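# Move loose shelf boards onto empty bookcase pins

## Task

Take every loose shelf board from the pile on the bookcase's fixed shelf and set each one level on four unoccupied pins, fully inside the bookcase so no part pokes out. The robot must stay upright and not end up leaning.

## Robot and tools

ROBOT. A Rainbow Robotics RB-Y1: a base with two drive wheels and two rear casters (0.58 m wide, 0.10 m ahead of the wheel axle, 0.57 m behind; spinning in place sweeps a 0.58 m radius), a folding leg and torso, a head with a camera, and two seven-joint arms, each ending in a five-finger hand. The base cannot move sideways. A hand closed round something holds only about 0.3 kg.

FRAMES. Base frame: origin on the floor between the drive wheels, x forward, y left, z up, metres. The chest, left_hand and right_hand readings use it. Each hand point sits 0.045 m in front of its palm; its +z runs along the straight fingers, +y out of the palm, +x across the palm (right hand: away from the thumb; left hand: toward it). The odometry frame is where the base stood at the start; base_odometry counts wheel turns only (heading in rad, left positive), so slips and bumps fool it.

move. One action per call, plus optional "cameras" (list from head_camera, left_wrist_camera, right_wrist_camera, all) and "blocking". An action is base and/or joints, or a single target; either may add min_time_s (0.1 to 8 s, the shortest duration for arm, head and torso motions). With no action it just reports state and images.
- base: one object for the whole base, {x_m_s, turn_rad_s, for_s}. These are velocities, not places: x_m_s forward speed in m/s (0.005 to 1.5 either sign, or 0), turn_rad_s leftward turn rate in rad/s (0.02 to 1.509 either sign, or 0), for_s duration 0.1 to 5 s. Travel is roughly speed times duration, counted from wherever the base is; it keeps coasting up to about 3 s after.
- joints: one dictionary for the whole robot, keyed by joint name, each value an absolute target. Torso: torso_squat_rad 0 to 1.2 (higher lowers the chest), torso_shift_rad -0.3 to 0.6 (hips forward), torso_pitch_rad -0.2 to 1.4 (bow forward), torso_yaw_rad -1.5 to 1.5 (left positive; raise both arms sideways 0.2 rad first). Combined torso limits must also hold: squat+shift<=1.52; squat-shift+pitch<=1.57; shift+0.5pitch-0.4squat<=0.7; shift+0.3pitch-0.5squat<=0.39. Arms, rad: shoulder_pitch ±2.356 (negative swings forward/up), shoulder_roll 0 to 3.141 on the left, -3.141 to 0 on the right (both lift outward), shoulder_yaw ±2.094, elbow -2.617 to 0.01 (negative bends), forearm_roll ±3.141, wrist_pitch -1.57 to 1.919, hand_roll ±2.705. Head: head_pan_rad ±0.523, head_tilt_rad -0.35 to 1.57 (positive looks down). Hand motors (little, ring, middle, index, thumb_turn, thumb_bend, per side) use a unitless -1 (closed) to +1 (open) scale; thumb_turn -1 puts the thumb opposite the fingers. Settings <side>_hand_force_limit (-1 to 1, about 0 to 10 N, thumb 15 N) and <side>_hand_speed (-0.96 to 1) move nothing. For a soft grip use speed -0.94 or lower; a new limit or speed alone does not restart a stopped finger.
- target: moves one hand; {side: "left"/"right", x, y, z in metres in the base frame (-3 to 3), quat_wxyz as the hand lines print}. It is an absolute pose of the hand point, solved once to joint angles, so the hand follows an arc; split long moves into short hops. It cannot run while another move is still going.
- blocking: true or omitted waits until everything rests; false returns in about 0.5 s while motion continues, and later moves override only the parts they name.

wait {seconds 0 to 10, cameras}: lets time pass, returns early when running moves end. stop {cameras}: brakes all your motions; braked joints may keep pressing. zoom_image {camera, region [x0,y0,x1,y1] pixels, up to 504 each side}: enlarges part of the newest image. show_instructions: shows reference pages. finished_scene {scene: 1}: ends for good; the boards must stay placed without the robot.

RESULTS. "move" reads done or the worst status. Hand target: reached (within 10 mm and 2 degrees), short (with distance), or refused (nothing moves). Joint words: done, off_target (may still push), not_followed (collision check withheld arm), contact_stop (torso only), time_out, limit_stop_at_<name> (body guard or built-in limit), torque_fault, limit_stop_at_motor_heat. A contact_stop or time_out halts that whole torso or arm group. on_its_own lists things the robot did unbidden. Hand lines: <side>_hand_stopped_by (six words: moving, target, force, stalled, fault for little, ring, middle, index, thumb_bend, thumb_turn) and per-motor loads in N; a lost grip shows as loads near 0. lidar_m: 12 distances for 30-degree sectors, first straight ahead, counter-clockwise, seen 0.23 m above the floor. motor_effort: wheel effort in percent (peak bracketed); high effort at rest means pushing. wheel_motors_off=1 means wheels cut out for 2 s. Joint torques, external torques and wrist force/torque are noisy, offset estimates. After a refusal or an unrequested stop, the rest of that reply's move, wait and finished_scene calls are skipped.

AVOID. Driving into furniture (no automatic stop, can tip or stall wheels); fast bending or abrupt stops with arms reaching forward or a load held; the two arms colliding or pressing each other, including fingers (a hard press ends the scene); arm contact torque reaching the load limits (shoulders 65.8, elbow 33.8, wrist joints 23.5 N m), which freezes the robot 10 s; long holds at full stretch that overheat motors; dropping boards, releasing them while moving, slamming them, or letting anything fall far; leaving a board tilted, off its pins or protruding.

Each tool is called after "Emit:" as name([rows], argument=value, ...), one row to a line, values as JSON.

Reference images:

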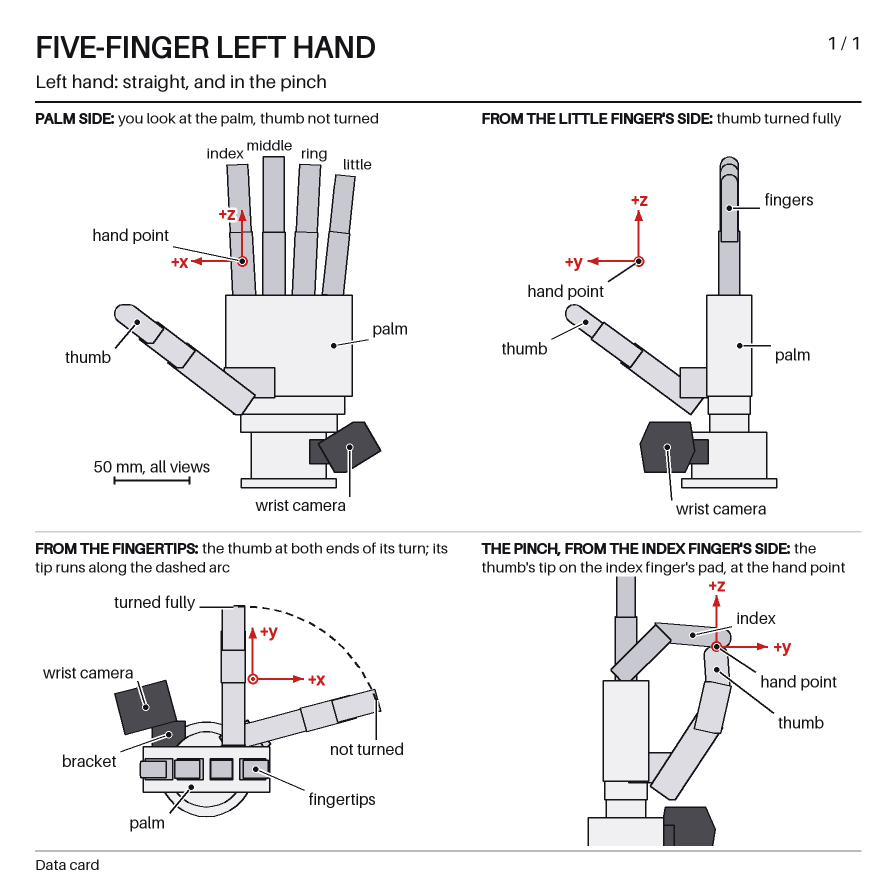

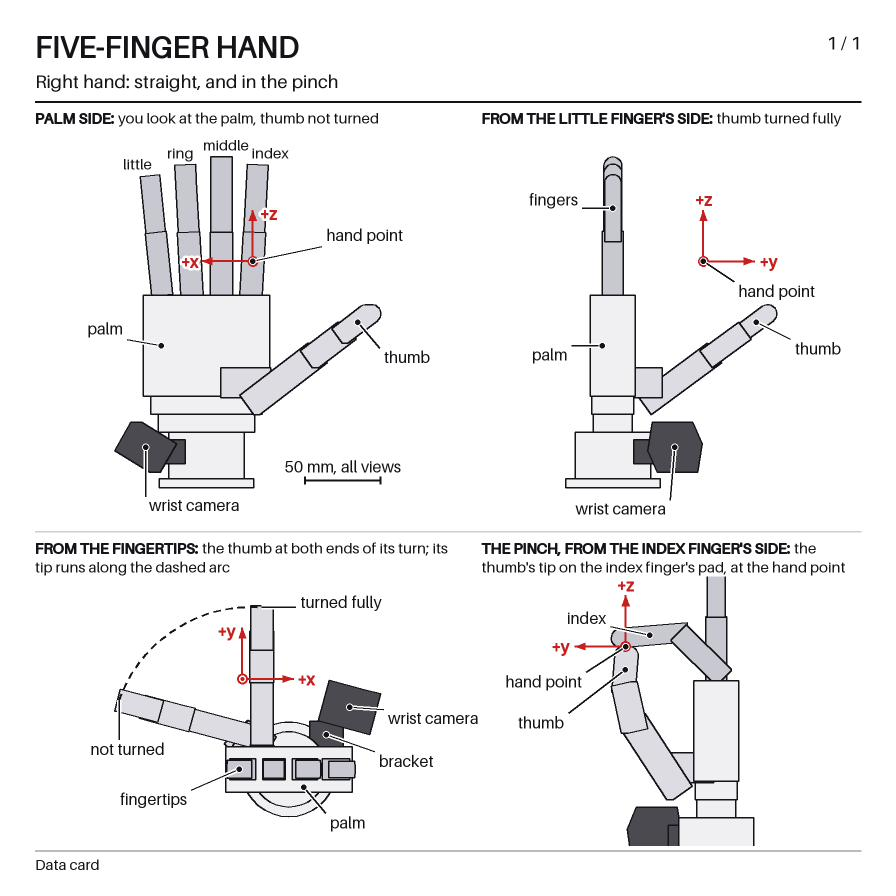

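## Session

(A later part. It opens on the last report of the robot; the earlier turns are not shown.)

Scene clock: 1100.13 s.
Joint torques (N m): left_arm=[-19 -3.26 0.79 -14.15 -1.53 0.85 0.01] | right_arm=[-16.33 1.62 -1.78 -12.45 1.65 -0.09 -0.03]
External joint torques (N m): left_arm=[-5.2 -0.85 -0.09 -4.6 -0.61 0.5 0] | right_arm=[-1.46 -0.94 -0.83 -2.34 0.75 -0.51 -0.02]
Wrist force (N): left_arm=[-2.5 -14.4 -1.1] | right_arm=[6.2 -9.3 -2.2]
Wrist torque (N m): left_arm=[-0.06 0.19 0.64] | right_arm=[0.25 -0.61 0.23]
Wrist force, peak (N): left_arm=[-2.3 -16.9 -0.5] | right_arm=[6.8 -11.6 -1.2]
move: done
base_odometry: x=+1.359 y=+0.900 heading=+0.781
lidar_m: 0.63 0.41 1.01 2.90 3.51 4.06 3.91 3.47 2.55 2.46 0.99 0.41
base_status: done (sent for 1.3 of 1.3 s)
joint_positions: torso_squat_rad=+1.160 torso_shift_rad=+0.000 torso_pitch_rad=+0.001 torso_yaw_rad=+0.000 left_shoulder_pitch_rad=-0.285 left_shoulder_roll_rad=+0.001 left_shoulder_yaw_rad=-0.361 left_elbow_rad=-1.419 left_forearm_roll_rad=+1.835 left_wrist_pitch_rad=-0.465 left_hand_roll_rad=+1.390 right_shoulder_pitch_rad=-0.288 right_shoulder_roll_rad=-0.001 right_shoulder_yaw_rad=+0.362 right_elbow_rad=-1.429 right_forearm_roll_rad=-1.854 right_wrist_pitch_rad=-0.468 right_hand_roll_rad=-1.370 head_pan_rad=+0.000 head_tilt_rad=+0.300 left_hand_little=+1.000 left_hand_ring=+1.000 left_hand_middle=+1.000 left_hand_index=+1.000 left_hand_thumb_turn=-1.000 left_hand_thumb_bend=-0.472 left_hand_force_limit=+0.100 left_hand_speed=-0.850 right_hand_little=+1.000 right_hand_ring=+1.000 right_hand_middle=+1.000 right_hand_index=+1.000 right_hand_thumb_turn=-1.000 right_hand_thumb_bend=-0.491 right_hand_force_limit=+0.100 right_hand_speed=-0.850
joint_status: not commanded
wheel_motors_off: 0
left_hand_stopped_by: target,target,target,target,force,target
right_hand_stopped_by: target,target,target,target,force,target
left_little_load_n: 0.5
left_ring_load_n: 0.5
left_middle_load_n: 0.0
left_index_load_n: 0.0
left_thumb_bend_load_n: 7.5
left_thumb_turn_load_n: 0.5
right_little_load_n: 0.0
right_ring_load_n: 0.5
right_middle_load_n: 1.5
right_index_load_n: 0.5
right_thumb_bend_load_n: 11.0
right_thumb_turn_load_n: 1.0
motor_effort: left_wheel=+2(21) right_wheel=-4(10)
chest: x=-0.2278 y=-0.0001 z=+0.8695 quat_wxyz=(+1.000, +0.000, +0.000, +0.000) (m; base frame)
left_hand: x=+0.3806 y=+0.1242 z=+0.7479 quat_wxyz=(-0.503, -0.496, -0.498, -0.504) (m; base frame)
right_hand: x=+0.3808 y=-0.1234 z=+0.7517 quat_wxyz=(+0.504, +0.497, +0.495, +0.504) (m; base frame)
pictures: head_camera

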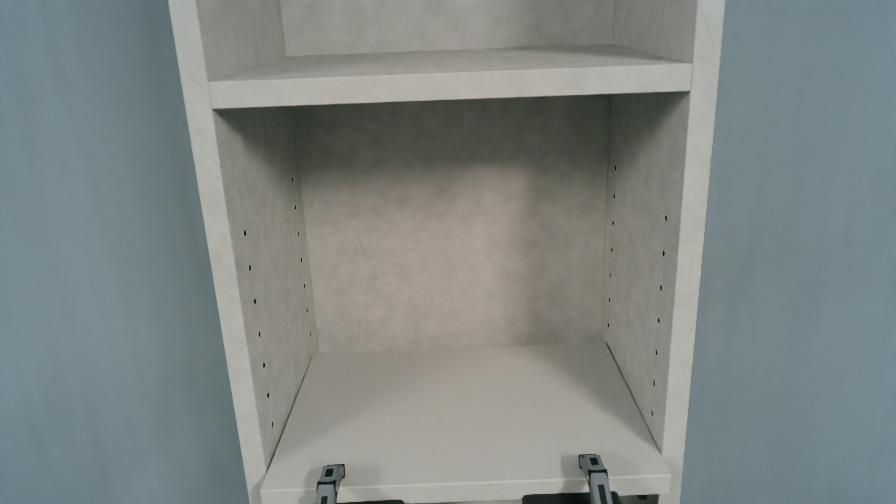

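Emit:
move(base={"x_m_s": 0.02, "for_s": 0.75}, joints={"head_tilt_rad": 0.6})

Emit:
wait(seconds=0.2, cameras=["all"])

Emit:
zoom_image(camera="head_camera", region=[200, 270, 340, 400])

Emit:
zoom_image(camera="head_camera", region=[600, 250, 740, 380])

Scene clock: 1104.60 s.
Joint torques (N m): left_arm=[-18.54 -3.09 0.92 -14.33 -1.48 0.69 0.08] | right_arm=[-15.95 1.66 -1.49 -12.53 1.73 -0.04 0.05]
External joint torques (N m): left_arm=[-4.75 -0.68 0.03 -4.78 -0.56 0.35 0.07] | right_arm=[-1.09 -0.9 -0.53 -2.42 0.82 -0.46 0.06]
Wrist force (N): left_arm=[-2.4 -15.8 -0.8] | right_arm=[6.2 -10.7 -2.3]
Wrist torque (N m): left_arm=[-0.07 0.18 0.63] | right_arm=[0.25 -0.54 0.22]
Wrist force, peak (N): left_arm=[-2.3 -16.7 -0.7] | right_arm=[7.3 -11.5 -1.6]
move: done
base_odometry: x=+1.370 y=+0.911 heading=+0.781
lidar_m: 0.61 0.40 1.00 2.83 3.51 4.08 3.93 3.48 2.55 2.46 0.97 0.40
base_status: done (sent for 0.77 of 0.77 s)
joint_positions: torso_squat_rad=+1.160 torso_shift_rad=+0.000 torso_pitch_rad=+0.001 torso_yaw_rad=+0.000 left_shoulder_pitch_rad=-0.285 left_shoulder_roll_rad=+0.001 left_shoulder_yaw_rad=-0.361 left_elbow_rad=-1.419 left_forearm_roll_rad=+1.835 left_wrist_pitch_rad=-0.465 left_hand_roll_rad=+1.390 right_shoulder_pitch_rad=-0.288 right_shoulder_roll_rad=-0.001 right_shoulder_yaw_rad=+0.362 right_elbow_rad=-1.429 right_forearm_roll_rad=-1.854 right_wrist_pitch_rad=-0.468 right_hand_roll_rad=-1.370 head_pan_rad=+0.000 head_tilt_rad=+0.600 left_hand_little=+1.000 left_hand_ring=+1.000 left_hand_middle=+1.000 left_hand_index=+1.000 left_hand_thumb_turn=-1.000 left_hand_thumb_bend=-0.472 left_hand_force_limit=+0.100 left_hand_speed=-0.850 right_hand_little=+1.000 right_hand_ring=+1.000 right_hand_middle=+1.000 right_hand_index=+1.000 right_hand_thumb_turn=-1.000 right_hand_thumb_bend=-0.491 right_hand_force_limit=+0.100 right_hand_speed=-0.850
joint_status: all done
wheel_motors_off: 0
left_hand_stopped_by: target,target,target,target,force,target
right_hand_stopped_by: target,target,target,target,force,target
left_little_load_n: 0.5
left_ring_load_n: 0.5
left_middle_load_n: 0.0
left_index_load_n: 0.0
left_thumb_bend_load_n: 7.5
left_thumb_turn_load_n: 0.5
right_little_load_n: 0.0
right_ring_load_n: 0.0
right_middle_load_n: 1.5
right_index_load_n: 0.5
right_thumb_bend_load_n: 11.0
right_thumb_turn_load_n: 1.0
motor_effort: left_wheel=+0(14) right_wheel=-2(10)
chest: x=-0.2278 y=-0.0001 z=+0.8695 quat_wxyz=(+1.000, +0.000, +0.000, +0.000) (m; base frame)
left_hand: x=+0.3806 y=+0.1242 z=+0.7480 quat_wxyz=(-0.503, -0.496, -0.498, -0.504) (m; base frame)
right_hand: x=+0.3808 y=-0.1234 z=+0.7517 quat_wxyz=(+0.504, +0.497, +0.495, +0.504) (m; base frame)
pictures: none

Scene clock: 1104.80 s.
Joint torques (N m): left_arm=[-19.02 -3.35 0.79 -14.2 -1.54 0.86 0.05] | right_arm=[-16 1.33 -1.6 -12.58 1.71 -0.01 0.01]
External joint torques (N m): left_arm=[-5.23 -0.95 -0.09 -4.65 -0.61 0.52 0.04] | right_arm=[-1.13 -1.24 -0.64 -2.47 0.8 -0.42 0.02]
Wrist force (N): left_arm=[-2.3 -16.0 -0.9] | right_arm=[6.4 -10.8 -2.4]
Wrist torque (N m): left_arm=[-0.06 0.17 0.63] | right_arm=[0.28 -0.56 0.26]
Wrist force, peak (N): left_arm=[-2.3 -16.0 -0.9] | right_arm=[6.4 -10.8 -2.4]
base_odometry: x=+1.370 y=+0.911 heading=+0.781
lidar_m: 0.62 0.41 0.99 2.84 3.53 4.08 3.93 3.48 2.55 2.46 0.96 0.40
base_status: done (sent for 0.77 of 0.77 s)
joint_positions: torso_squat_rad=+1.160 torso_shift_rad=+0.000 torso_pitch_rad=+0.001 torso_yaw_rad=+0.000 left_shoulder_pitch_rad=-0.285 left_shoulder_roll_rad=+0.001 left_shoulder_yaw_rad=-0.361 left_elbow_rad=-1.419 left_forearm_roll_rad=+1.835 left_wrist_pitch_rad=-0.465 left_hand_roll_rad=+1.390 right_shoulder_pitch_rad=-0.288 right_shoulder_roll_rad=-0.001 right_shoulder_yaw_rad=+0.362 right_elbow_rad=-1.429 right_forearm_roll_rad=-1.854 right_wrist_pitch_rad=-0.468 right_hand_roll_rad=-1.370 head_pan_rad=+0.000 head_tilt_rad=+0.600 left_hand_little=+1.000 left_hand_ring=+1.000 left_hand_middle=+1.000 left_hand_index=+1.000 left_hand_thumb_turn=-1.000 left_hand_thumb_bend=-0.472 left_hand_force_limit=+0.100 left_hand_speed=-0.850 right_hand_little=+1.000 right_hand_ring=+1.000 right_hand_middle=+1.000 right_hand_index=+1.000 right_hand_thumb_turn=-1.000 right_hand_thumb_bend=-0.491 right_hand_force_limit=+0.100 right_hand_speed=-0.850
joint_status: all done
wheel_motors_off: 0
left_hand_stopped_by: target,target,target,target,force,target
right_hand_stopped_by: target,target,target,target,force,target
left_little_load_n: 0.5
left_ring_load_n: 0.5
left_middle_load_n: 0.0
left_index_load_n: 0.0
left_thumb_bend_load_n: 7.5
left_thumb_turn_load_n: 0.5
right_little_load_n: 0.0
right_ring_load_n: 0.0
right_middle_load_n: 1.5
right_index_load_n: 0.5
right_thumb_bend_load_n: 11.5
right_thumb_turn_load_n: 1.0
motor_effort: left_wheel=-1(14) right_wheel=-2(10)
chest: x=-0.2278 y=-0.0001 z=+0.8695 quat_wxyz=(+1.000, +0.000, +0.000, +0.000) (m; base frame)
left_hand: x=+0.3806 y=+0.1242 z=+0.7480 quat_wxyz=(-0.503, -0.496, -0.498, -0.504) (m; base frame)
right_hand: x=+0.3808 y=-0.1234 z=+0.7517 quat_wxyz=(+0.504, +0.497, +0.495, +0.504) (m; base frame)
wait: 0.20 s; no rest
pictures: head_camera, left_wrist_camera, right_wrist_camera

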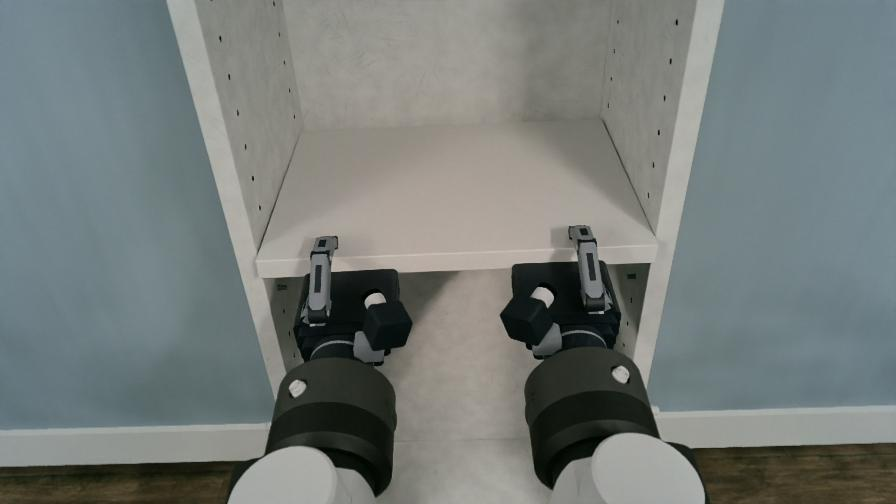

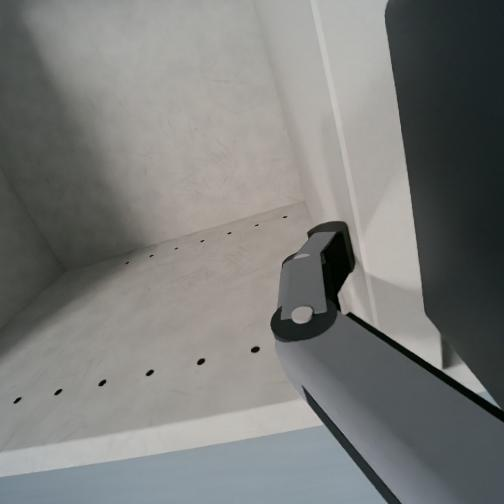

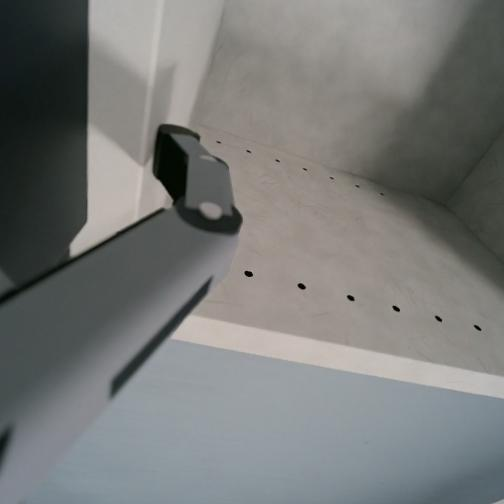

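Scaled by 3.600 from the camera's 896x504 image, which has a finer 1280x720 frame.

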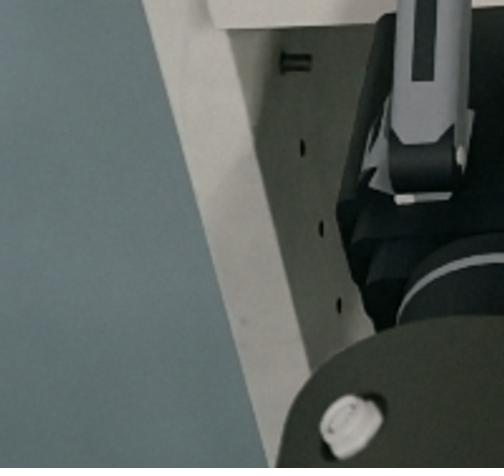

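Scaled by 3.600 from the camera's 896x504 image, which has a finer 1280x720 frame.

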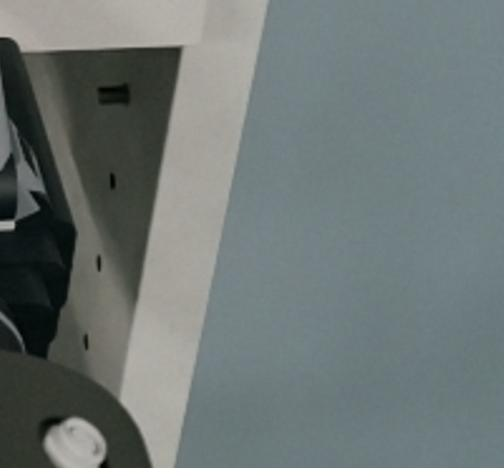

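Emit:
move(base={"x_m_s": 0.02, "for_s": 0.5})

Emit:
wait(seconds=0.2, cameras=["head_camera"])

Emit:
zoom_image(camera="head_camera", region=[220, 230, 320, 320])

Emit:
zoom_image(camera="head_camera", region=[600, 220, 700, 310])

Scene clock: 1113.30 s.
Joint torques (N m): left_arm=[-19.04 -3.52 0.83 -14.08 -1.39 0.84 0.07] | right_arm=[-15.98 1.54 -2.03 -12.54 1.63 -0.05 0.04]
External joint torques (N m): left_arm=[-5.25 -1.12 -0.06 -4.53 -0.47 0.49 0.06] | right_arm=[-1.12 -1.03 -1.07 -2.44 0.73 -0.46 0.05]
Wrist force (N): left_arm=[-2.6 -14.6 -0.9] | right_arm=[6.1 -9.1 -2.6]
Wrist torque (N m): left_arm=[-0.06 0.16 0.63] | right_arm=[0.34 -0.62 0.26]
Wrist force, peak (N): left_arm=[-2.3 -17.0 -0.7] | right_arm=[6.1 -11.7 -1.5]
move: done
base_odometry: x=+1.377 y=+0.918 heading=+0.781
lidar_m: 0.61 0.39 0.98 2.79 3.52 4.07 3.93 3.47 2.55 2.46 0.95 0.40
base_status: done (sent for 0.5 of 0.5 s)
joint_positions: torso_squat_rad=+1.160 torso_shift_rad=+0.000 torso_pitch_rad=+0.001 torso_yaw_rad=+0.000 left_shoulder_pitch_rad=-0.285 left_shoulder_roll_rad=+0.001 left_shoulder_yaw_rad=-0.361 left_elbow_rad=-1.419 left_forearm_roll_rad=+1.835 left_wrist_pitch_rad=-0.465 left_hand_roll_rad=+1.390 right_shoulder_pitch_rad=-0.288 right_shoulder_roll_rad=-0.001 right_shoulder_yaw_rad=+0.362 right_elbow_rad=-1.429 right_forearm_roll_rad=-1.854 right_wrist_pitch_rad=-0.468 right_hand_roll_rad=-1.370 head_pan_rad=+0.000 head_tilt_rad=+0.600 left_hand_little=+1.000 left_hand_ring=+1.000 left_hand_middle=+1.000 left_hand_index=+1.000 left_hand_thumb_turn=-1.000 left_hand_thumb_bend=-0.472 left_hand_force_limit=+0.100 left_hand_speed=-0.850 right_hand_little=+1.000 right_hand_ring=+1.000 right_hand_middle=+1.000 right_hand_index=+1.000 right_hand_thumb_turn=-1.000 right_hand_thumb_bend=-0.491 right_hand_force_limit=+0.100 right_hand_speed=-0.850
joint_status: not commanded
wheel_motors_off: 0
left_hand_stopped_by: target,target,target,target,force,target
right_hand_stopped_by: target,target,target,target,force,target
left_little_load_n: 0.5
left_ring_load_n: 0.5
left_middle_load_n: 0.0
left_index_load_n: 0.0
left_thumb_bend_load_n: 7.5
left_thumb_turn_load_n: 0.5
right_little_load_n: 0.5
right_ring_load_n: 0.0
right_middle_load_n: 1.5
right_index_load_n: 0.5
right_thumb_bend_load_n: 11.0
right_thumb_turn_load_n: 1.0
motor_effort: left_wheel=+0(12) right_wheel=-2(10)
chest: x=-0.2278 y=-0.0001 z=+0.8695 quat_wxyz=(+1.000, +0.000, +0.000, +0.000) (m; base frame)
left_hand: x=+0.3806 y=+0.1242 z=+0.7480 quat_wxyz=(-0.503, -0.496, -0.498, -0.504) (m; base frame)
right_hand: x=+0.3808 y=-0.1234 z=+0.7517 quat_wxyz=(+0.504, +0.497, +0.495, +0.504) (m; base frame)
pictures: none

Scene clock: 1113.50 s.
Joint torques (N m): left_arm=[-18.54 -3.26 0.92 -14.25 -1.45 0.8 -0.03] | right_arm=[-15.96 1.46 -1.83 -12.51 1.67 -0.04 0.07]
External joint torques (N m): left_arm=[-4.74 -0.85 0.03 -4.7 -0.53 0.45 -0.04] | right_arm=[-1.09 -1.11 -0.88 -2.41 0.77 -0.45 0.07]
Wrist force (N): left_arm=[-2.6 -15.3 -0.8] | right_arm=[5.9 -10.2 -2.1]
Wrist torque (N m): left_arm=[-0.08 0.19 0.63] | right_arm=[0.19 -0.55 0.23]
Wrist force, peak (N): left_arm=[-2.4 -16.1 -0.8] | right_arm=[6.3 -11.0 -2.4]
base_odometry: x=+1.377 y=+0.918 heading=+0.781
lidar_m: 0.61 0.39 0.98 2.79 3.52 4.08 3.93 3.46 2.55 2.47 0.96 0.40
base_status: done (sent for 0.5 of 0.5 s)
joint_positions: torso_squat_rad=+1.160 torso_shift_rad=+0.000 torso_pitch_rad=+0.001 torso_yaw_rad=+0.000 left_shoulder_pitch_rad=-0.285 left_shoulder_roll_rad=+0.001 left_shoulder_yaw_rad=-0.361 left_elbow_rad=-1.419 left_forearm_roll_rad=+1.835 left_wrist_pitch_rad=-0.465 left_hand_roll_rad=+1.390 right_shoulder_pitch_rad=-0.288 right_shoulder_roll_rad=-0.001 right_shoulder_yaw_rad=+0.362 right_elbow_rad=-1.429 right_forearm_roll_rad=-1.854 right_wrist_pitch_rad=-0.468 right_hand_roll_rad=-1.370 head_pan_rad=+0.000 head_tilt_rad=+0.600 left_hand_little=+1.000 left_hand_ring=+1.000 left_hand_middle=+1.000 left_hand_index=+1.000 left_hand_thumb_turn=-1.000 left_hand_thumb_bend=-0.472 left_hand_force_limit=+0.100 left_hand_speed=-0.850 right_hand_little=+1.000 right_hand_ring=+1.000 right_hand_middle=+1.000 right_hand_index=+1.000 right_hand_thumb_turn=-1.000 right_hand_thumb_bend=-0.491 right_hand_force_limit=+0.100 right_hand_speed=-0.850
joint_status: not commanded
wheel_motors_off: 0
left_hand_stopped_by: target,target,target,target,force,target
right_hand_stopped_by: target,target,target,target,force,target
left_little_load_n: 1.0
left_ring_load_n: 0.5
left_middle_load_n: 0.0
left_index_load_n: 0.0
left_thumb_bend_load_n: 7.0
left_thumb_turn_load_n: 0.5
right_little_load_n: 0.5
right_ring_load_n: 0.0
right_middle_load_n: 1.5
right_index_load_n: 0.5
right_thumb_bend_load_n: 11.5
right_thumb_turn_load_n: 1.0
motor_effort: left_wheel=+0(12) right_wheel=-2(10)
chest: x=-0.2278 y=-0.0001 z=+0.8695 quat_wxyz=(+1.000, +0.000, +0.000, +0.000) (m; base frame)
left_hand: x=+0.3806 y=+0.1242 z=+0.7480 quat_wxyz=(-0.503, -0.496, -0.498, -0.504) (m; base frame)
right_hand: x=+0.3808 y=-0.1234 z=+0.7517 quat_wxyz=(+0.504, +0.497, +0.495, +0.504) (m; base frame)
wait: 0.20 s; no rest
pictures: head_camera

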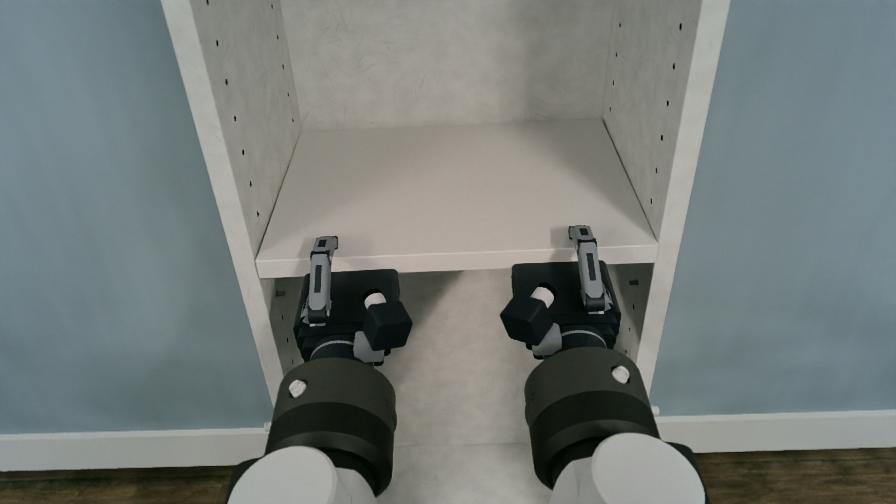

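Scaled by 5.040 from the camera's 896x504 image, which has a finer 1280x720 frame.

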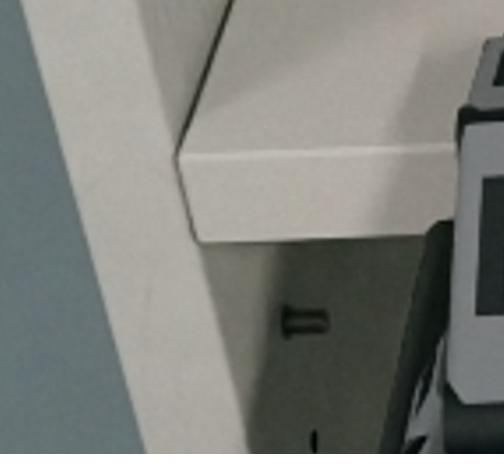

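Scaled by 5.040 from the camera's 896x504 image, which has a finer 1280x720 frame.

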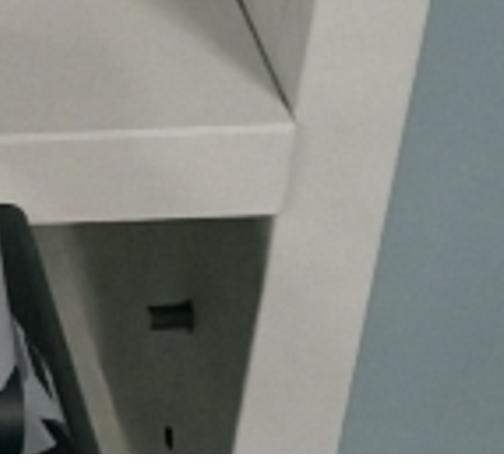

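Emit:
move(base={"x_m_s": 0.02, "for_s": 0.4})

Emit:
wait(seconds=0.2, cameras=["all"])

Emit:
zoom_image(camera="head_camera", region=[220, 230, 320, 320])

Emit:
zoom_image(camera="head_camera", region=[600, 220, 700, 310])

Scene clock: 1120.23 s.
Joint torques (N m): left_arm=[-18.88 -3.13 1.07 -14.26 -1.46 0.73 0] | right_arm=[-15.84 1.49 -1.84 -12.43 1.76 0.04 -0.01]
External joint torques (N m): left_arm=[-5.09 -0.73 0.19 -4.71 -0.54 0.38 -0.01] | right_arm=[-0.98 -1.08 -0.89 -2.32 0.85 -0.37 0]
Wrist force (N): left_arm=[-2.6 -14.8 -0.9] | right_arm=[5.8 -9.8 -2.4]
Wrist torque (N m): left_arm=[-0.08 0.18 0.63] | right_arm=[0.20 -0.56 0.23]
Wrist force, peak (N): left_arm=[-2.5 -16.8 -0.7] | right_arm=[6.1 -11.8 -1.7]
move: done
base_odometry: x=+1.382 y=+0.924 heading=+0.781
lidar_m: 0.60 0.38 0.97 2.76 3.52 4.10 3.94 3.46 2.55 2.46 0.94 0.39
base_status: done (sent for 0.4 of 0.4 s)
joint_positions: torso_squat_rad=+1.160 torso_shift_rad=+0.000 torso_pitch_rad=+0.001 torso_yaw_rad=+0.000 left_shoulder_pitch_rad=-0.285 left_shoulder_roll_rad=+0.001 left_shoulder_yaw_rad=-0.361 left_elbow_rad=-1.419 left_forearm_roll_rad=+1.835 left_wrist_pitch_rad=-0.465 left_hand_roll_rad=+1.390 right_shoulder_pitch_rad=-0.288 right_shoulder_roll_rad=-0.001 right_shoulder_yaw_rad=+0.362 right_elbow_rad=-1.429 right_forearm_roll_rad=-1.854 right_wrist_pitch_rad=-0.468 right_hand_roll_rad=-1.370 head_pan_rad=+0.000 head_tilt_rad=+0.600 left_hand_little=+1.000 left_hand_ring=+1.000 left_hand_middle=+1.000 left_hand_index=+1.000 left_hand_thumb_turn=-1.000 left_hand_thumb_bend=-0.472 left_hand_force_limit=+0.100 left_hand_speed=-0.850 right_hand_little=+1.000 right_hand_ring=+1.000 right_hand_middle=+1.000 right_hand_index=+1.000 right_hand_thumb_turn=-1.000 right_hand_thumb_bend=-0.491 right_hand_force_limit=+0.100 right_hand_speed=-0.850
joint_status: not commanded
wheel_motors_off: 0
left_hand_stopped_by: target,target,target,target,force,target
right_hand_stopped_by: target,target,target,target,force,target
left_little_load_n: 1.0
left_ring_load_n: 0.5
left_middle_load_n: 0.0
left_index_load_n: 0.0
left_thumb_bend_load_n: 7.5
left_thumb_turn_load_n: 0.5
right_little_load_n: 0.0
right_ring_load_n: 0.5
right_middle_load_n: 1.0
right_index_load_n: 0.5
right_thumb_bend_load_n: 11.0
right_thumb_turn_load_n: 1.0
motor_effort: left_wheel=+0(11) right_wheel=-1(11)
chest: x=-0.2278 y=-0.0001 z=+0.8695 quat_wxyz=(+1.000, +0.000, +0.000, +0.000) (m; base frame)
left_hand: x=+0.3806 y=+0.1242 z=+0.7480 quat_wxyz=(-0.503, -0.496, -0.498, -0.504) (m; base frame)
right_hand: x=+0.3808 y=-0.1234 z=+0.7517 quat_wxyz=(+0.504, +0.497, +0.495, +0.504) (m; base frame)
pictures: none

Scene clock: 1120.43 s.
Joint torques (N m): left_arm=[-18.99 -3.3 0.88 -14.36 -1.6 0.76 0.11] | right_arm=[-16.08 1.43 -1.4 -12.5 1.69 0.03 0.11]
External joint torques (N m): left_arm=[-5.19 -0.9 -0.01 -4.81 -0.68 0.41 0.1] | right_arm=[-1.21 -1.13 -0.44 -2.39 0.78 -0.38 0.12]
Wrist force (N): left_arm=[-2.8 -14.5 -0.9] | right_arm=[5.3 -9.7 -2.7]
Wrist torque (N m): left_arm=[-0.07 0.18 0.63] | right_arm=[0.20 -0.44 0.18]
Wrist force, peak (N): left_arm=[-2.3 -16.0 -0.7] | right_arm=[6.0 -11.4 -2.0]
base_odometry: x=+1.382 y=+0.924 heading=+0.781
lidar_m: 0.60 0.39 0.95 2.77 3.50 4.09 3.94 3.47 2.54 2.46 0.94 0.39
base_status: done (sent for 0.4 of 0.4 s)
joint_positions: torso_squat_rad=+1.160 torso_shift_rad=+0.000 torso_pitch_rad=+0.001 torso_yaw_rad=+0.000 left_shoulder_pitch_rad=-0.285 left_shoulder_roll_rad=+0.001 left_shoulder_yaw_rad=-0.361 left_elbow_rad=-1.419 left_forearm_roll_rad=+1.835 left_wrist_pitch_rad=-0.465 left_hand_roll_rad=+1.390 right_shoulder_pitch_rad=-0.288 right_shoulder_roll_rad=-0.001 right_shoulder_yaw_rad=+0.362 right_elbow_rad=-1.429 right_forearm_roll_rad=-1.854 right_wrist_pitch_rad=-0.468 right_hand_roll_rad=-1.370 head_pan_rad=+0.000 head_tilt_rad=+0.600 left_hand_little=+1.000 left_hand_ring=+1.000 left_hand_middle=+1.000 left_hand_index=+1.000 left_hand_thumb_turn=-1.000 left_hand_thumb_bend=-0.472 left_hand_force_limit=+0.100 left_hand_speed=-0.850 right_hand_little=+1.000 right_hand_ring=+1.000 right_hand_middle=+1.000 right_hand_index=+1.000 right_hand_thumb_turn=-1.000 right_hand_thumb_bend=-0.491 right_hand_force_limit=+0.100 right_hand_speed=-0.850
joint_status: not commanded
wheel_motors_off: 0
left_hand_stopped_by: target,target,target,target,force,target
right_hand_stopped_by: target,target,target,target,force,target
left_little_load_n: 1.0
left_ring_load_n: 0.5
left_middle_load_n: 0.0
left_index_load_n: 0.0
left_thumb_bend_load_n: 7.5
left_thumb_turn_load_n: 0.5
right_little_load_n: 0.0
right_ring_load_n: 0.0
right_middle_load_n: 1.5
right_index_load_n: 0.5
right_thumb_bend_load_n: 11.0
right_thumb_turn_load_n: 1.0
motor_effort: left_wheel=-1(11) right_wheel=-1(11)
chest: x=-0.2278 y=-0.0001 z=+0.8695 quat_wxyz=(+1.000, +0.000, +0.000, +0.000) (m; base frame)
left_hand: x=+0.3806 y=+0.1242 z=+0.7480 quat_wxyz=(-0.503, -0.496, -0.498, -0.504) (m; base frame)
right_hand: x=+0.3808 y=-0.1234 z=+0.7517 quat_wxyz=(+0.504, +0.497, +0.495, +0.504) (m; base frame)
wait: 0.20 s; no rest
pictures: head_camera, left_wrist_camera, right_wrist_camera

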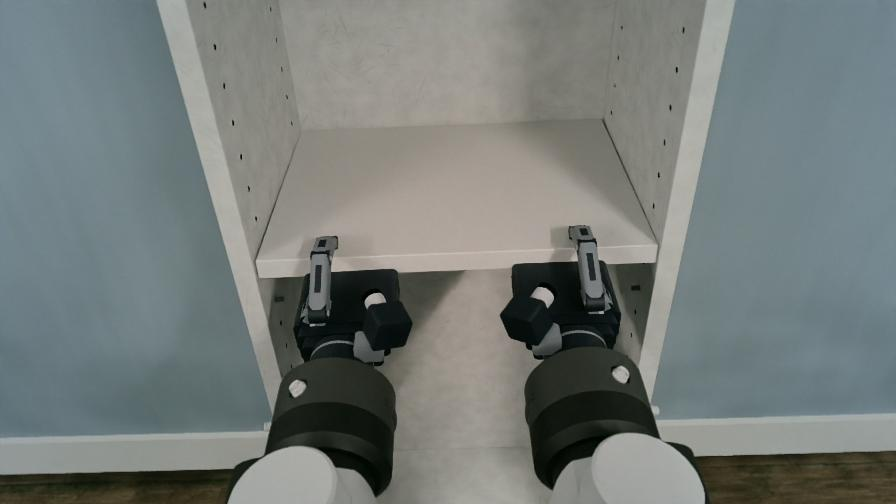

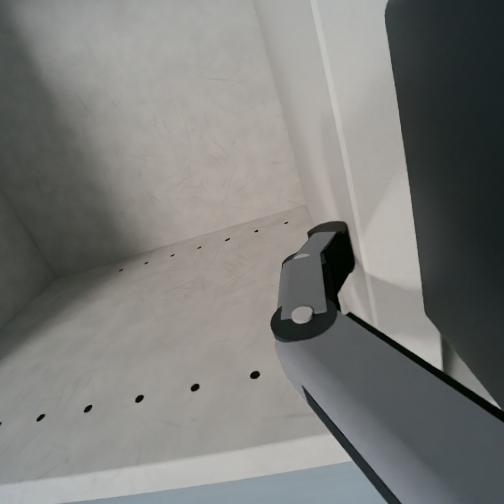

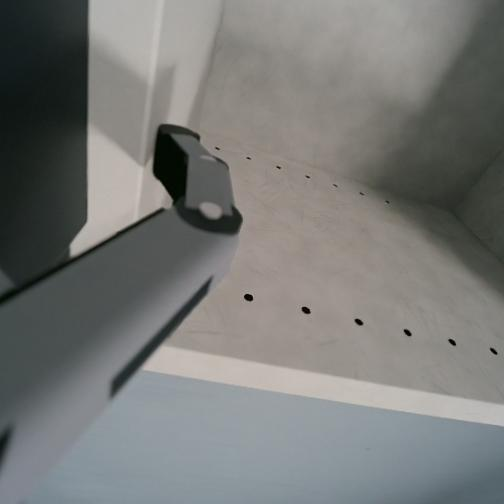

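Scaled by 5.040 from the camera's 896x504 image, which has a finer 1280x720 frame.

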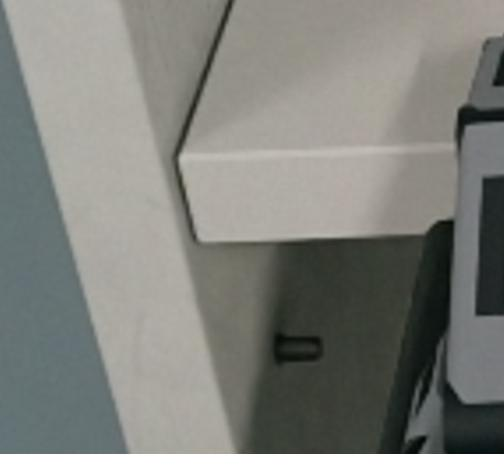

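Scaled by 5.040 from the camera's 896x504 image, which has a finer 1280x720 frame.

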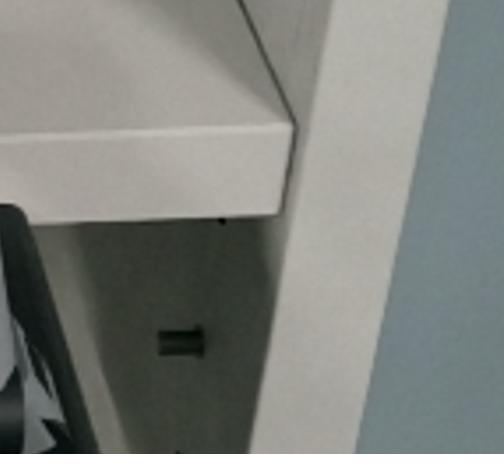

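Emit:
move(joints={"torso_squat_rad": 1.18}, min_time_s=1.0)

Emit:
move(joints={"torso_squat_rad": 1.187}, min_time_s=0.8, cameras=["head_camera"])

Scene clock: 1130.03 s.
Joint torques (N m): left_arm=[-18.82 -3.15 1.02 -14.14 -1.48 0.75 -0.05] | right_arm=[-16.28 1.43 -1.63 -12.65 1.7 0.08 0.02]
External joint torques (N m): left_arm=[-5.02 -0.75 0.13 -4.59 -0.55 0.4 -0.06] | right_arm=[-1.41 -1.13 -0.67 -2.54 0.8 -0.33 0.03]
Wrist force (N): left_arm=[-2.9 -14.2 -0.8] | right_arm=[6.0 -8.4 -2.1]
Wrist torque (N m): left_arm=[-0.07 0.19 0.63] | right_arm=[0.36 -0.62 0.28]
Wrist force, peak (N): left_arm=[-2.4 -16.1 -0.7] | right_arm=[6.3 -11.4 -2.2]
move: done
base_odometry: x=+1.382 y=+0.924 heading=+0.781
lidar_m: 0.59 0.39 0.96 2.77 3.52 4.10 3.94 3.47 2.55 2.46 0.94 0.39
base_status: not commanded
joint_positions: torso_squat_rad=+1.180 torso_shift_rad=+0.000 torso_pitch_rad=+0.000 torso_yaw_rad=+0.000 left_shoulder_pitch_rad=-0.285 left_shoulder_roll_rad=+0.001 left_shoulder_yaw_rad=-0.361 left_elbow_rad=-1.419 left_forearm_roll_rad=+1.835 left_wrist_pitch_rad=-0.465 left_hand_roll_rad=+1.390 right_shoulder_pitch_rad=-0.288 right_shoulder_roll_rad=-0.001 right_shoulder_yaw_rad=+0.362 right_elbow_rad=-1.429 right_forearm_roll_rad=-1.854 right_wrist_pitch_rad=-0.468 right_hand_roll_rad=-1.370 head_pan_rad=+0.000 head_tilt_rad=+0.600 left_hand_little=+1.000 left_hand_ring=+1.000 left_hand_middle=+1.000 left_hand_index=+1.000 left_hand_thumb_turn=-1.000 left_hand_thumb_bend=-0.472 left_hand_force_limit=+0.100 left_hand_speed=-0.850 right_hand_little=+1.000 right_hand_ring=+1.000 right_hand_middle=+1.000 right_hand_index=+1.000 right_hand_thumb_turn=-1.000 right_hand_thumb_bend=-0.491 right_hand_force_limit=+0.100 right_hand_speed=-0.850
joint_status: all done
wheel_motors_off: 0
left_hand_stopped_by: target,target,target,target,force,target
right_hand_stopped_by: target,target,target,target,force,target
left_little_load_n: 0.5
left_ring_load_n: 0.5
left_middle_load_n: 0.0
left_index_load_n: 0.0
left_thumb_bend_load_n: 7.5
left_thumb_turn_load_n: 0.5
right_little_load_n: 0.0
right_ring_load_n: 0.0
right_middle_load_n: 1.0
right_index_load_n: 0.5
right_thumb_bend_load_n: 11.0
right_thumb_turn_load_n: 1.0
motor_effort: left_wheel=+1(1) right_wheel=-2(2)
chest: x=-0.2278 y=-0.0001 z=+0.8566 quat_wxyz=(+1.000, +0.000, +0.000, +0.000) (m; base frame)
left_hand: x=+0.3806 y=+0.1242 z=+0.7352 quat_wxyz=(-0.503, -0.496, -0.498, -0.504) (m; base frame)
right_hand: x=+0.3808 y=-0.1234 z=+0.7389 quat_wxyz=(+0.504, +0.497, +0.495, +0.504) (m; base frame)
pictures: none

Scene clock: 1131.13 s.
Joint torques (N m): left_arm=[-18.9 -3.29 0.98 -14.33 -1.47 0.73 -0.02] | right_arm=[-16.03 1.42 -1.69 -12.43 1.67 -0.05 0.06]
External joint torques (N m): left_arm=[-5.11 -0.88 0.09 -4.78 -0.55 0.39 -0.03] | right_arm=[-1.17 -1.14 -0.73 -2.33 0.76 -0.47 0.07]
Wrist force (N): left_arm=[-2.3 -15.9 -0.8] | right_arm=[6.1 -10.1 -2.5]
Wrist torque (N m): left_arm=[-0.06 0.16 0.63] | right_arm=[0.40 -0.57 0.24]
Wrist force, peak (N): left_arm=[-2.5 -16.0 -0.8] | right_arm=[6.1 -11.2 -2.0]
move: done
base_odometry: x=+1.382 y=+0.924 heading=+0.781
lidar_m: 0.60 0.39 0.97 2.77 3.51 4.11 3.94 3.47 2.56 2.46 0.93 0.39
base_status: not commanded
joint_positions: torso_squat_rad=+1.187 torso_shift_rad=+0.000 torso_pitch_rad=+0.000 torso_yaw_rad=+0.000 left_shoulder_pitch_rad=-0.285 left_shoulder_roll_rad=+0.001 left_shoulder_yaw_rad=-0.361 left_elbow_rad=-1.419 left_forearm_roll_rad=+1.835 left_wrist_pitch_rad=-0.465 left_hand_roll_rad=+1.390 right_shoulder_pitch_rad=-0.288 right_shoulder_roll_rad=-0.001 right_shoulder_yaw_rad=+0.362 right_elbow_rad=-1.429 right_forearm_roll_rad=-1.854 right_wrist_pitch_rad=-0.468 right_hand_roll_rad=-1.370 head_pan_rad=+0.000 head_tilt_rad=+0.600 left_hand_little=+1.000 left_hand_ring=+1.000 left_hand_middle=+1.000 left_hand_index=+1.000 left_hand_thumb_turn=-1.000 left_hand_thumb_bend=-0.472 left_hand_force_limit=+0.100 left_hand_speed=-0.850 right_hand_little=+1.000 right_hand_ring=+1.000 right_hand_middle=+1.000 right_hand_index=+1.000 right_hand_thumb_turn=-1.000 right_hand_thumb_bend=-0.491 right_hand_force_limit=+0.100 right_hand_speed=-0.850
joint_status: all done
wheel_motors_off: 0
left_hand_stopped_by: target,target,target,target,force,target
right_hand_stopped_by: target,target,target,target,force,target
left_little_load_n: 0.5
left_ring_load_n: 0.5
left_middle_load_n: 0.0
left_index_load_n: 0.0
left_thumb_bend_load_n: 7.5
left_thumb_turn_load_n: 0.5
right_little_load_n: 0.0
right_ring_load_n: 0.0
right_middle_load_n: 1.5
right_index_load_n: 0.5
right_thumb_bend_load_n: 11.0
right_thumb_turn_load_n: 1.0
motor_effort: left_wheel=-1(1) right_wheel=-2(2)
chest: x=-0.2278 y=-0.0001 z=+0.8521 quat_wxyz=(+1.000, +0.000, +0.000, +0.000) (m; base frame)
left_hand: x=+0.3806 y=+0.1242 z=+0.7306 quat_wxyz=(-0.503, -0.496, -0.498, -0.504) (m; base frame)
right_hand: x=+0.3808 y=-0.1234 z=+0.7344 quat_wxyz=(+0.504, +0.497, +0.495, +0.504) (m; base frame)
pictures: head_camera

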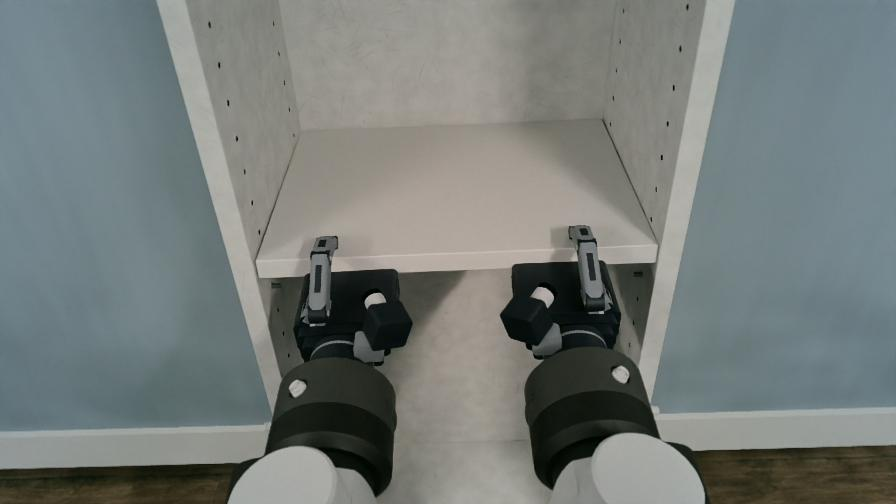

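Emit:
zoom_image(camera="head_camera", region=[220, 230, 320, 320])

Emit:
zoom_image(camera="head_camera", region=[600, 220, 700, 310])

Scaled by 5.040 from the camera's 896x504 image, which has a finer 1280x720 frame.

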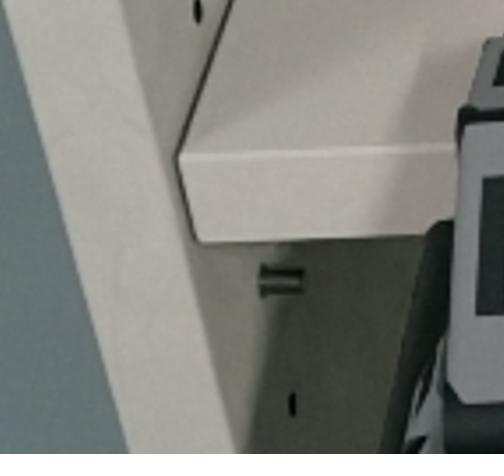

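Scaled by 5.040 from the camera's 896x504 image, which has a finer 1280x720 frame.

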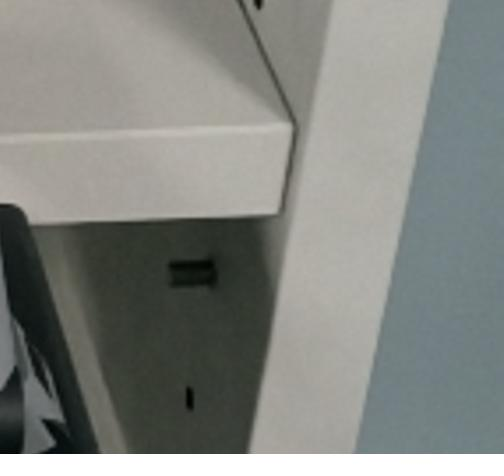

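Emit:
move(joints={"torso_squat_rad": 1.198, "left_elbow_rad": -1.398, "left_forearm_roll_rad": 1.793, "left_hand_roll_rad": 1.436, "right_elbow_rad": -1.408, "right_forearm_roll_rad": -1.812, "right_hand_roll_rad": -1.416}, min_time_s=1.5)

Scene clock: 1179.37 s.
Joint torques (N m): left_arm=[-17.81 -1.77 4.88 -12.79 -1.88 -1.86 0.85] | right_arm=[-15.93 0.3 -4.91 -11.19 2 -2.92 -0.39]
External joint torques (N m): left_arm=[-4.02 0.62 4.01 -3.25 -0.96 -2.12 0.84] | right_arm=[-1.07 -2.25 -3.96 -1.1 1.08 -3.24 -0.38]
Wrist force (N): left_arm=[-11.4 -14.9 0.3] | right_arm=[14.6 -10.4 -3.8]
Wrist torque (N m): left_arm=[-0.13 0.01 0.25] | right_arm=[0.32 -0.04 0.46]
Wrist force, peak (N): left_arm=[-11.1 -15.8 0.5] | right_arm=[15.3 -11.6 -3.7]
move: done
base_odometry: x=+1.382 y=+0.924 heading=+0.781
lidar_m: 0.60 0.39 0.96 2.77 3.52 4.10 3.94 3.47 2.54 2.47 0.94 0.39
base_status: not commanded
joint_positions: torso_squat_rad=+1.198 torso_shift_rad=+0.000 torso_pitch_rad=+0.000 torso_yaw_rad=+0.000 left_shoulder_pitch_rad=-0.286 left_shoulder_roll_rad=+0.001 left_shoulder_yaw_rad=-0.362 left_elbow_rad=-1.397 left_forearm_roll_rad=+1.793 left_wrist_pitch_rad=-0.464 left_hand_roll_rad=+1.436 right_shoulder_pitch_rad=-0.288 right_shoulder_roll_rad=-0.001 right_shoulder_yaw_rad=+0.362 right_elbow_rad=-1.408 right_forearm_roll_rad=-1.812 right_wrist_pitch_rad=-0.467 right_hand_roll_rad=-1.416 head_pan_rad=+0.000 head_tilt_rad=+0.600 left_hand_little=+1.000 left_hand_ring=+1.000 left_hand_middle=+1.000 left_hand_index=+1.000 left_hand_thumb_turn=-1.000 left_hand_thumb_bend=-0.472 left_hand_force_limit=+0.100 left_hand_speed=-0.850 right_hand_little=+1.000 right_hand_ring=+1.000 right_hand_middle=+1.000 right_hand_index=+1.000 right_hand_thumb_turn=-1.000 right_hand_thumb_bend=-0.491 right_hand_force_limit=+0.100 right_hand_speed=-0.850
joint_status: all done
wheel_motors_off: 0
left_hand_stopped_by: target,target,target,target,force,target
right_hand_stopped_by: target,target,target,target,force,target
left_little_load_n: 1.0
left_ring_load_n: 0.5
left_middle_load_n: 0.0
left_index_load_n: 0.0
left_thumb_bend_load_n: 6.5
left_thumb_turn_load_n: -0.5
right_little_load_n: 0.0
right_ring_load_n: 0.5
right_middle_load_n: 1.5
right_index_load_n: 0.5
right_thumb_bend_load_n: 11.0
right_thumb_turn_load_n: 0.5
motor_effort: left_wheel=-1(2) right_wheel=-1(2)
chest: x=-0.2278 y=-0.0001 z=+0.8449 quat_wxyz=(+1.000, +0.000, +0.000, +0.000) (m; base frame)
left_hand: x=+0.3805 y=+0.1254 z=+0.7177 quat_wxyz=(-0.502, -0.495, -0.498, -0.505) (m; base frame)
right_hand: x=+0.3807 y=-0.1247 z=+0.7218 quat_wxyz=(+0.505, +0.498, +0.494, +0.503) (m; base frame)
pictures: none

Emit:
move(joints={"left_shoulder_yaw_rad": -0.3645, "right_shoulder_yaw_rad": 0.3645}, min_time_s=0.5)

Scene clock: 1183.17 s.
Joint torques (N m): left_arm=[-18.01 -1.98 0.47 -13.27 -1.94 0.26 0.74] | right_arm=[-16.14 0.12 -0.98 -11.57 2.03 -0.65 -0.38]
External joint torques (N m): left_arm=[-4.22 0.44 -0.41 -3.73 -1.02 0 0.73] | right_arm=[-1.29 -2.44 -0.03 -1.48 1.11 -0.97 -0.37]
Wrist force (N): left_arm=[-2.4 -15.4 -0.4] | right_arm=[7.8 -11.2 -2.6]
Wrist torque (N m): left_arm=[-0.11 0.14 0.64] | right_arm=[0.20 -0.50 0.17]
Wrist force, peak (N): left_arm=[-11.1 -15.8 0.5] | right_arm=[15.4 -11.3 -3.9]
move: done
base_odometry: x=+1.382 y=+0.924 heading=+0.781
lidar_m: 0.60 0.39 0.97 2.77 3.51 4.10 3.95 3.48 2.55 2.46 0.93 0.38
base_status: not commanded
joint_positions: torso_squat_rad=+1.198 torso_shift_rad=+0.000 torso_pitch_rad=+0.000 torso_yaw_rad=+0.000 left_shoulder_pitch_rad=-0.286 left_shoulder_roll_rad=+0.001 left_shoulder_yaw_rad=-0.364 left_elbow_rad=-1.397 left_forearm_roll_rad=+1.793 left_wrist_pitch_rad=-0.465 left_hand_roll_rad=+1.436 right_shoulder_pitch_rad=-0.288 right_shoulder_roll_rad=-0.001 right_shoulder_yaw_rad=+0.365 right_elbow_rad=-1.408 right_forearm_roll_rad=-1.812 right_wrist_pitch_rad=-0.468 right_hand_roll_rad=-1.416 head_pan_rad=+0.000 head_tilt_rad=+0.600 left_hand_little=+1.000 left_hand_ring=+1.000 left_hand_middle=+1.000 left_hand_index=+1.000 left_hand_thumb_turn=-1.000 left_hand_thumb_bend=-0.472 left_hand_force_limit=+0.100 left_hand_speed=-0.850 right_hand_little=+1.000 right_hand_ring=+1.000 right_hand_middle=+1.000 right_hand_index=+1.000 right_hand_thumb_turn=-1.000 right_hand_thumb_bend=-0.491 right_hand_force_limit=+0.100 right_hand_speed=-0.850
joint_status: all done
wheel_motors_off: 0
left_hand_stopped_by: target,target,target,target,force,target
right_hand_stopped_by: target,target,target,target,force,target
left_little_load_n: 0.5
left_ring_load_n: 0.5
left_middle_load_n: 0.0
left_index_load_n: 0.0
left_thumb_bend_load_n: 6.5
left_thumb_turn_load_n: 0.0
right_little_load_n: 0.0
right_ring_load_n: 0.0
right_middle_load_n: 1.5
right_index_load_n: 0.0
right_thumb_bend_load_n: 11.0
right_thumb_turn_load_n: 1.0
motor_effort: left_wheel=+0(1) right_wheel=-2(2)
chest: x=-0.2278 y=-0.0001 z=+0.8449 quat_wxyz=(+1.000, +0.000, +0.000, +0.000) (m; base frame)
left_hand: x=+0.3803 y=+0.1243 z=+0.7176 quat_wxyz=(-0.502, -0.496, -0.498, -0.504) (m; base frame)
right_hand: x=+0.3805 y=-0.1238 z=+0.7217 quat_wxyz=(+0.505, +0.498, +0.495, +0.503) (m; base frame)
pictures: none

Emit:
move(joints={"left_elbow_rad": -1.370, "left_forearm_roll_rad": 1.738, "left_hand_roll_rad": 1.494, "left_shoulder_yaw_rad": -0.3685, "right_elbow_rad": -1.381, "right_forearm_roll_rad": -1.757, "right_hand_roll_rad": -1.474, "right_shoulder_yaw_rad": 0.3685}, min_time_s=1.5, cameras=["head_camera"])

Emit:
zoom_image(camera="head_camera", region=[220, 230, 320, 320])

Emit:
zoom_image(camera="head_camera", region=[600, 220, 700, 310])

Scene clock: 1188.90 s.
Joint torques (N m): left_arm=[-17.77 -1.78 0.94 -12.76 -1.99 -0.48 0.45] | right_arm=[-15.89 0.12 -1.82 -11.64 2.19 -1.49 -0.28]
External joint torques (N m): left_arm=[-4.01 0.65 0.05 -3.25 -1.06 -0.62 0.44] | right_arm=[-1.05 -2.44 -0.87 -1.58 1.25 -1.68 -0.27]
Wrist force (N): left_arm=[-3.8 -13.1 -0.3] | right_arm=[8.5 -9.2 -3.2]
Wrist torque (N m): left_arm=[-0.10 0.02 0.29] | right_arm=[0.46 -0.29 0.26]
Wrist force, peak (N): left_arm=[-2.4 -15.6 -0.4] | right_arm=[10.5 -11.8 -2.8]
move: done
base_odometry: x=+1.382 y=+0.924 heading=+0.781
lidar_m: 0.60 0.38 0.96 2.77 3.51 4.09 3.94 3.47 2.56 2.46 0.93 0.39
base_status: not commanded
joint_positions: torso_squat_rad=+1.198 torso_shift_rad=+0.000 torso_pitch_rad=+0.000 torso_yaw_rad=+0.000 left_shoulder_pitch_rad=-0.286 left_shoulder_roll_rad=+0.001 left_shoulder_yaw_rad=-0.369 left_elbow_rad=-1.369 left_forearm_roll_rad=+1.738 left_wrist_pitch_rad=-0.465 left_hand_roll_rad=+1.494 right_shoulder_pitch_rad=-0.288 right_shoulder_roll_rad=-0.001 right_shoulder_yaw_rad=+0.369 right_elbow_rad=-1.381 right_forearm_roll_rad=-1.757 right_wrist_pitch_rad=-0.468 right_hand_roll_rad=-1.474 head_pan_rad=+0.000 head_tilt_rad=+0.600 left_hand_little=+1.000 left_hand_ring=+1.000 left_hand_middle=+1.000 left_hand_index=+1.000 left_hand_thumb_turn=-1.000 left_hand_thumb_bend=-0.472 left_hand_force_limit=+0.100 left_hand_speed=-0.850 right_hand_little=+1.000 right_hand_ring=+1.000 right_hand_middle=+1.000 right_hand_index=+1.000 right_hand_thumb_turn=-1.000 right_hand_thumb_bend=-0.491 right_hand_force_limit=+0.100 right_hand_speed=-0.850
joint_status: all done
wheel_motors_off: 0
left_hand_stopped_by: target,target,target,target,force,target
right_hand_stopped_by: target,target,target,target,force,target
left_little_load_n: 0.5
left_ring_load_n: 0.5
left_middle_load_n: 0.5
left_index_load_n: 0.0
left_thumb_bend_load_n: 3.0
left_thumb_turn_load_n: 0.5
right_little_load_n: 0.0
right_ring_load_n: 0.0
right_middle_load_n: 1.5
right_index_load_n: 0.5
right_thumb_bend_load_n: 10.5
right_thumb_turn_load_n: 1.0
motor_effort: left_wheel=+0(1) right_wheel=-1(2)
chest: x=-0.2278 y=-0.0001 z=+0.8449 quat_wxyz=(+1.000, +0.000, +0.000, +0.000) (m; base frame)
left_hand: x=+0.3797 y=+0.1242 z=+0.7104 quat_wxyz=(-0.500, -0.497, -0.497, -0.506) (m; base frame)
right_hand: x=+0.3799 y=-0.1238 z=+0.7149 quat_wxyz=(+0.506, +0.497, +0.495, +0.502) (m; base frame)
pictures: head_camera

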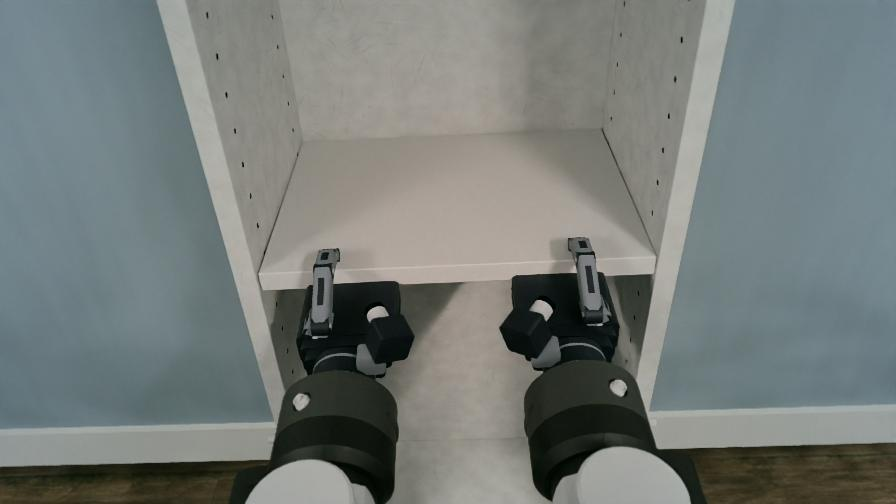

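Scaled by 5.040 from the camera's 896x504 image, which has a finer 1280x720 frame.

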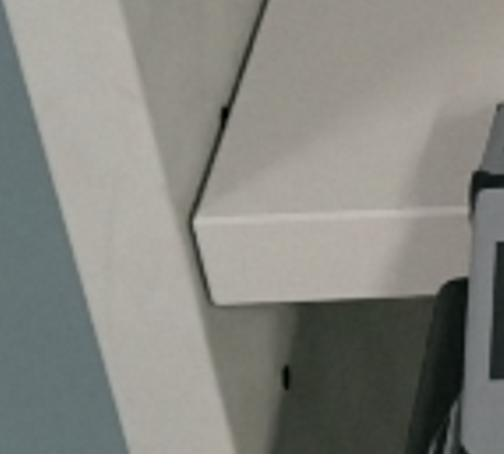

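Scaled by 5.040 from the camera's 896x504 image, which has a finer 1280x720 frame.

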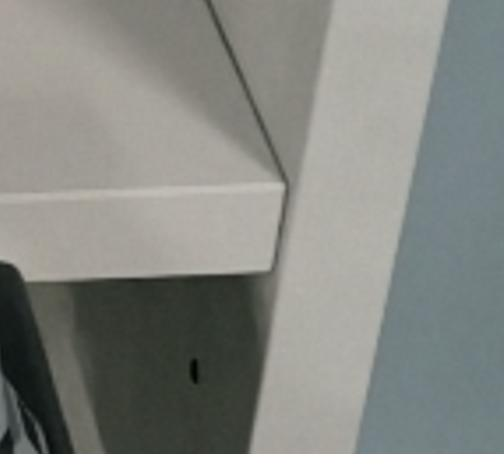

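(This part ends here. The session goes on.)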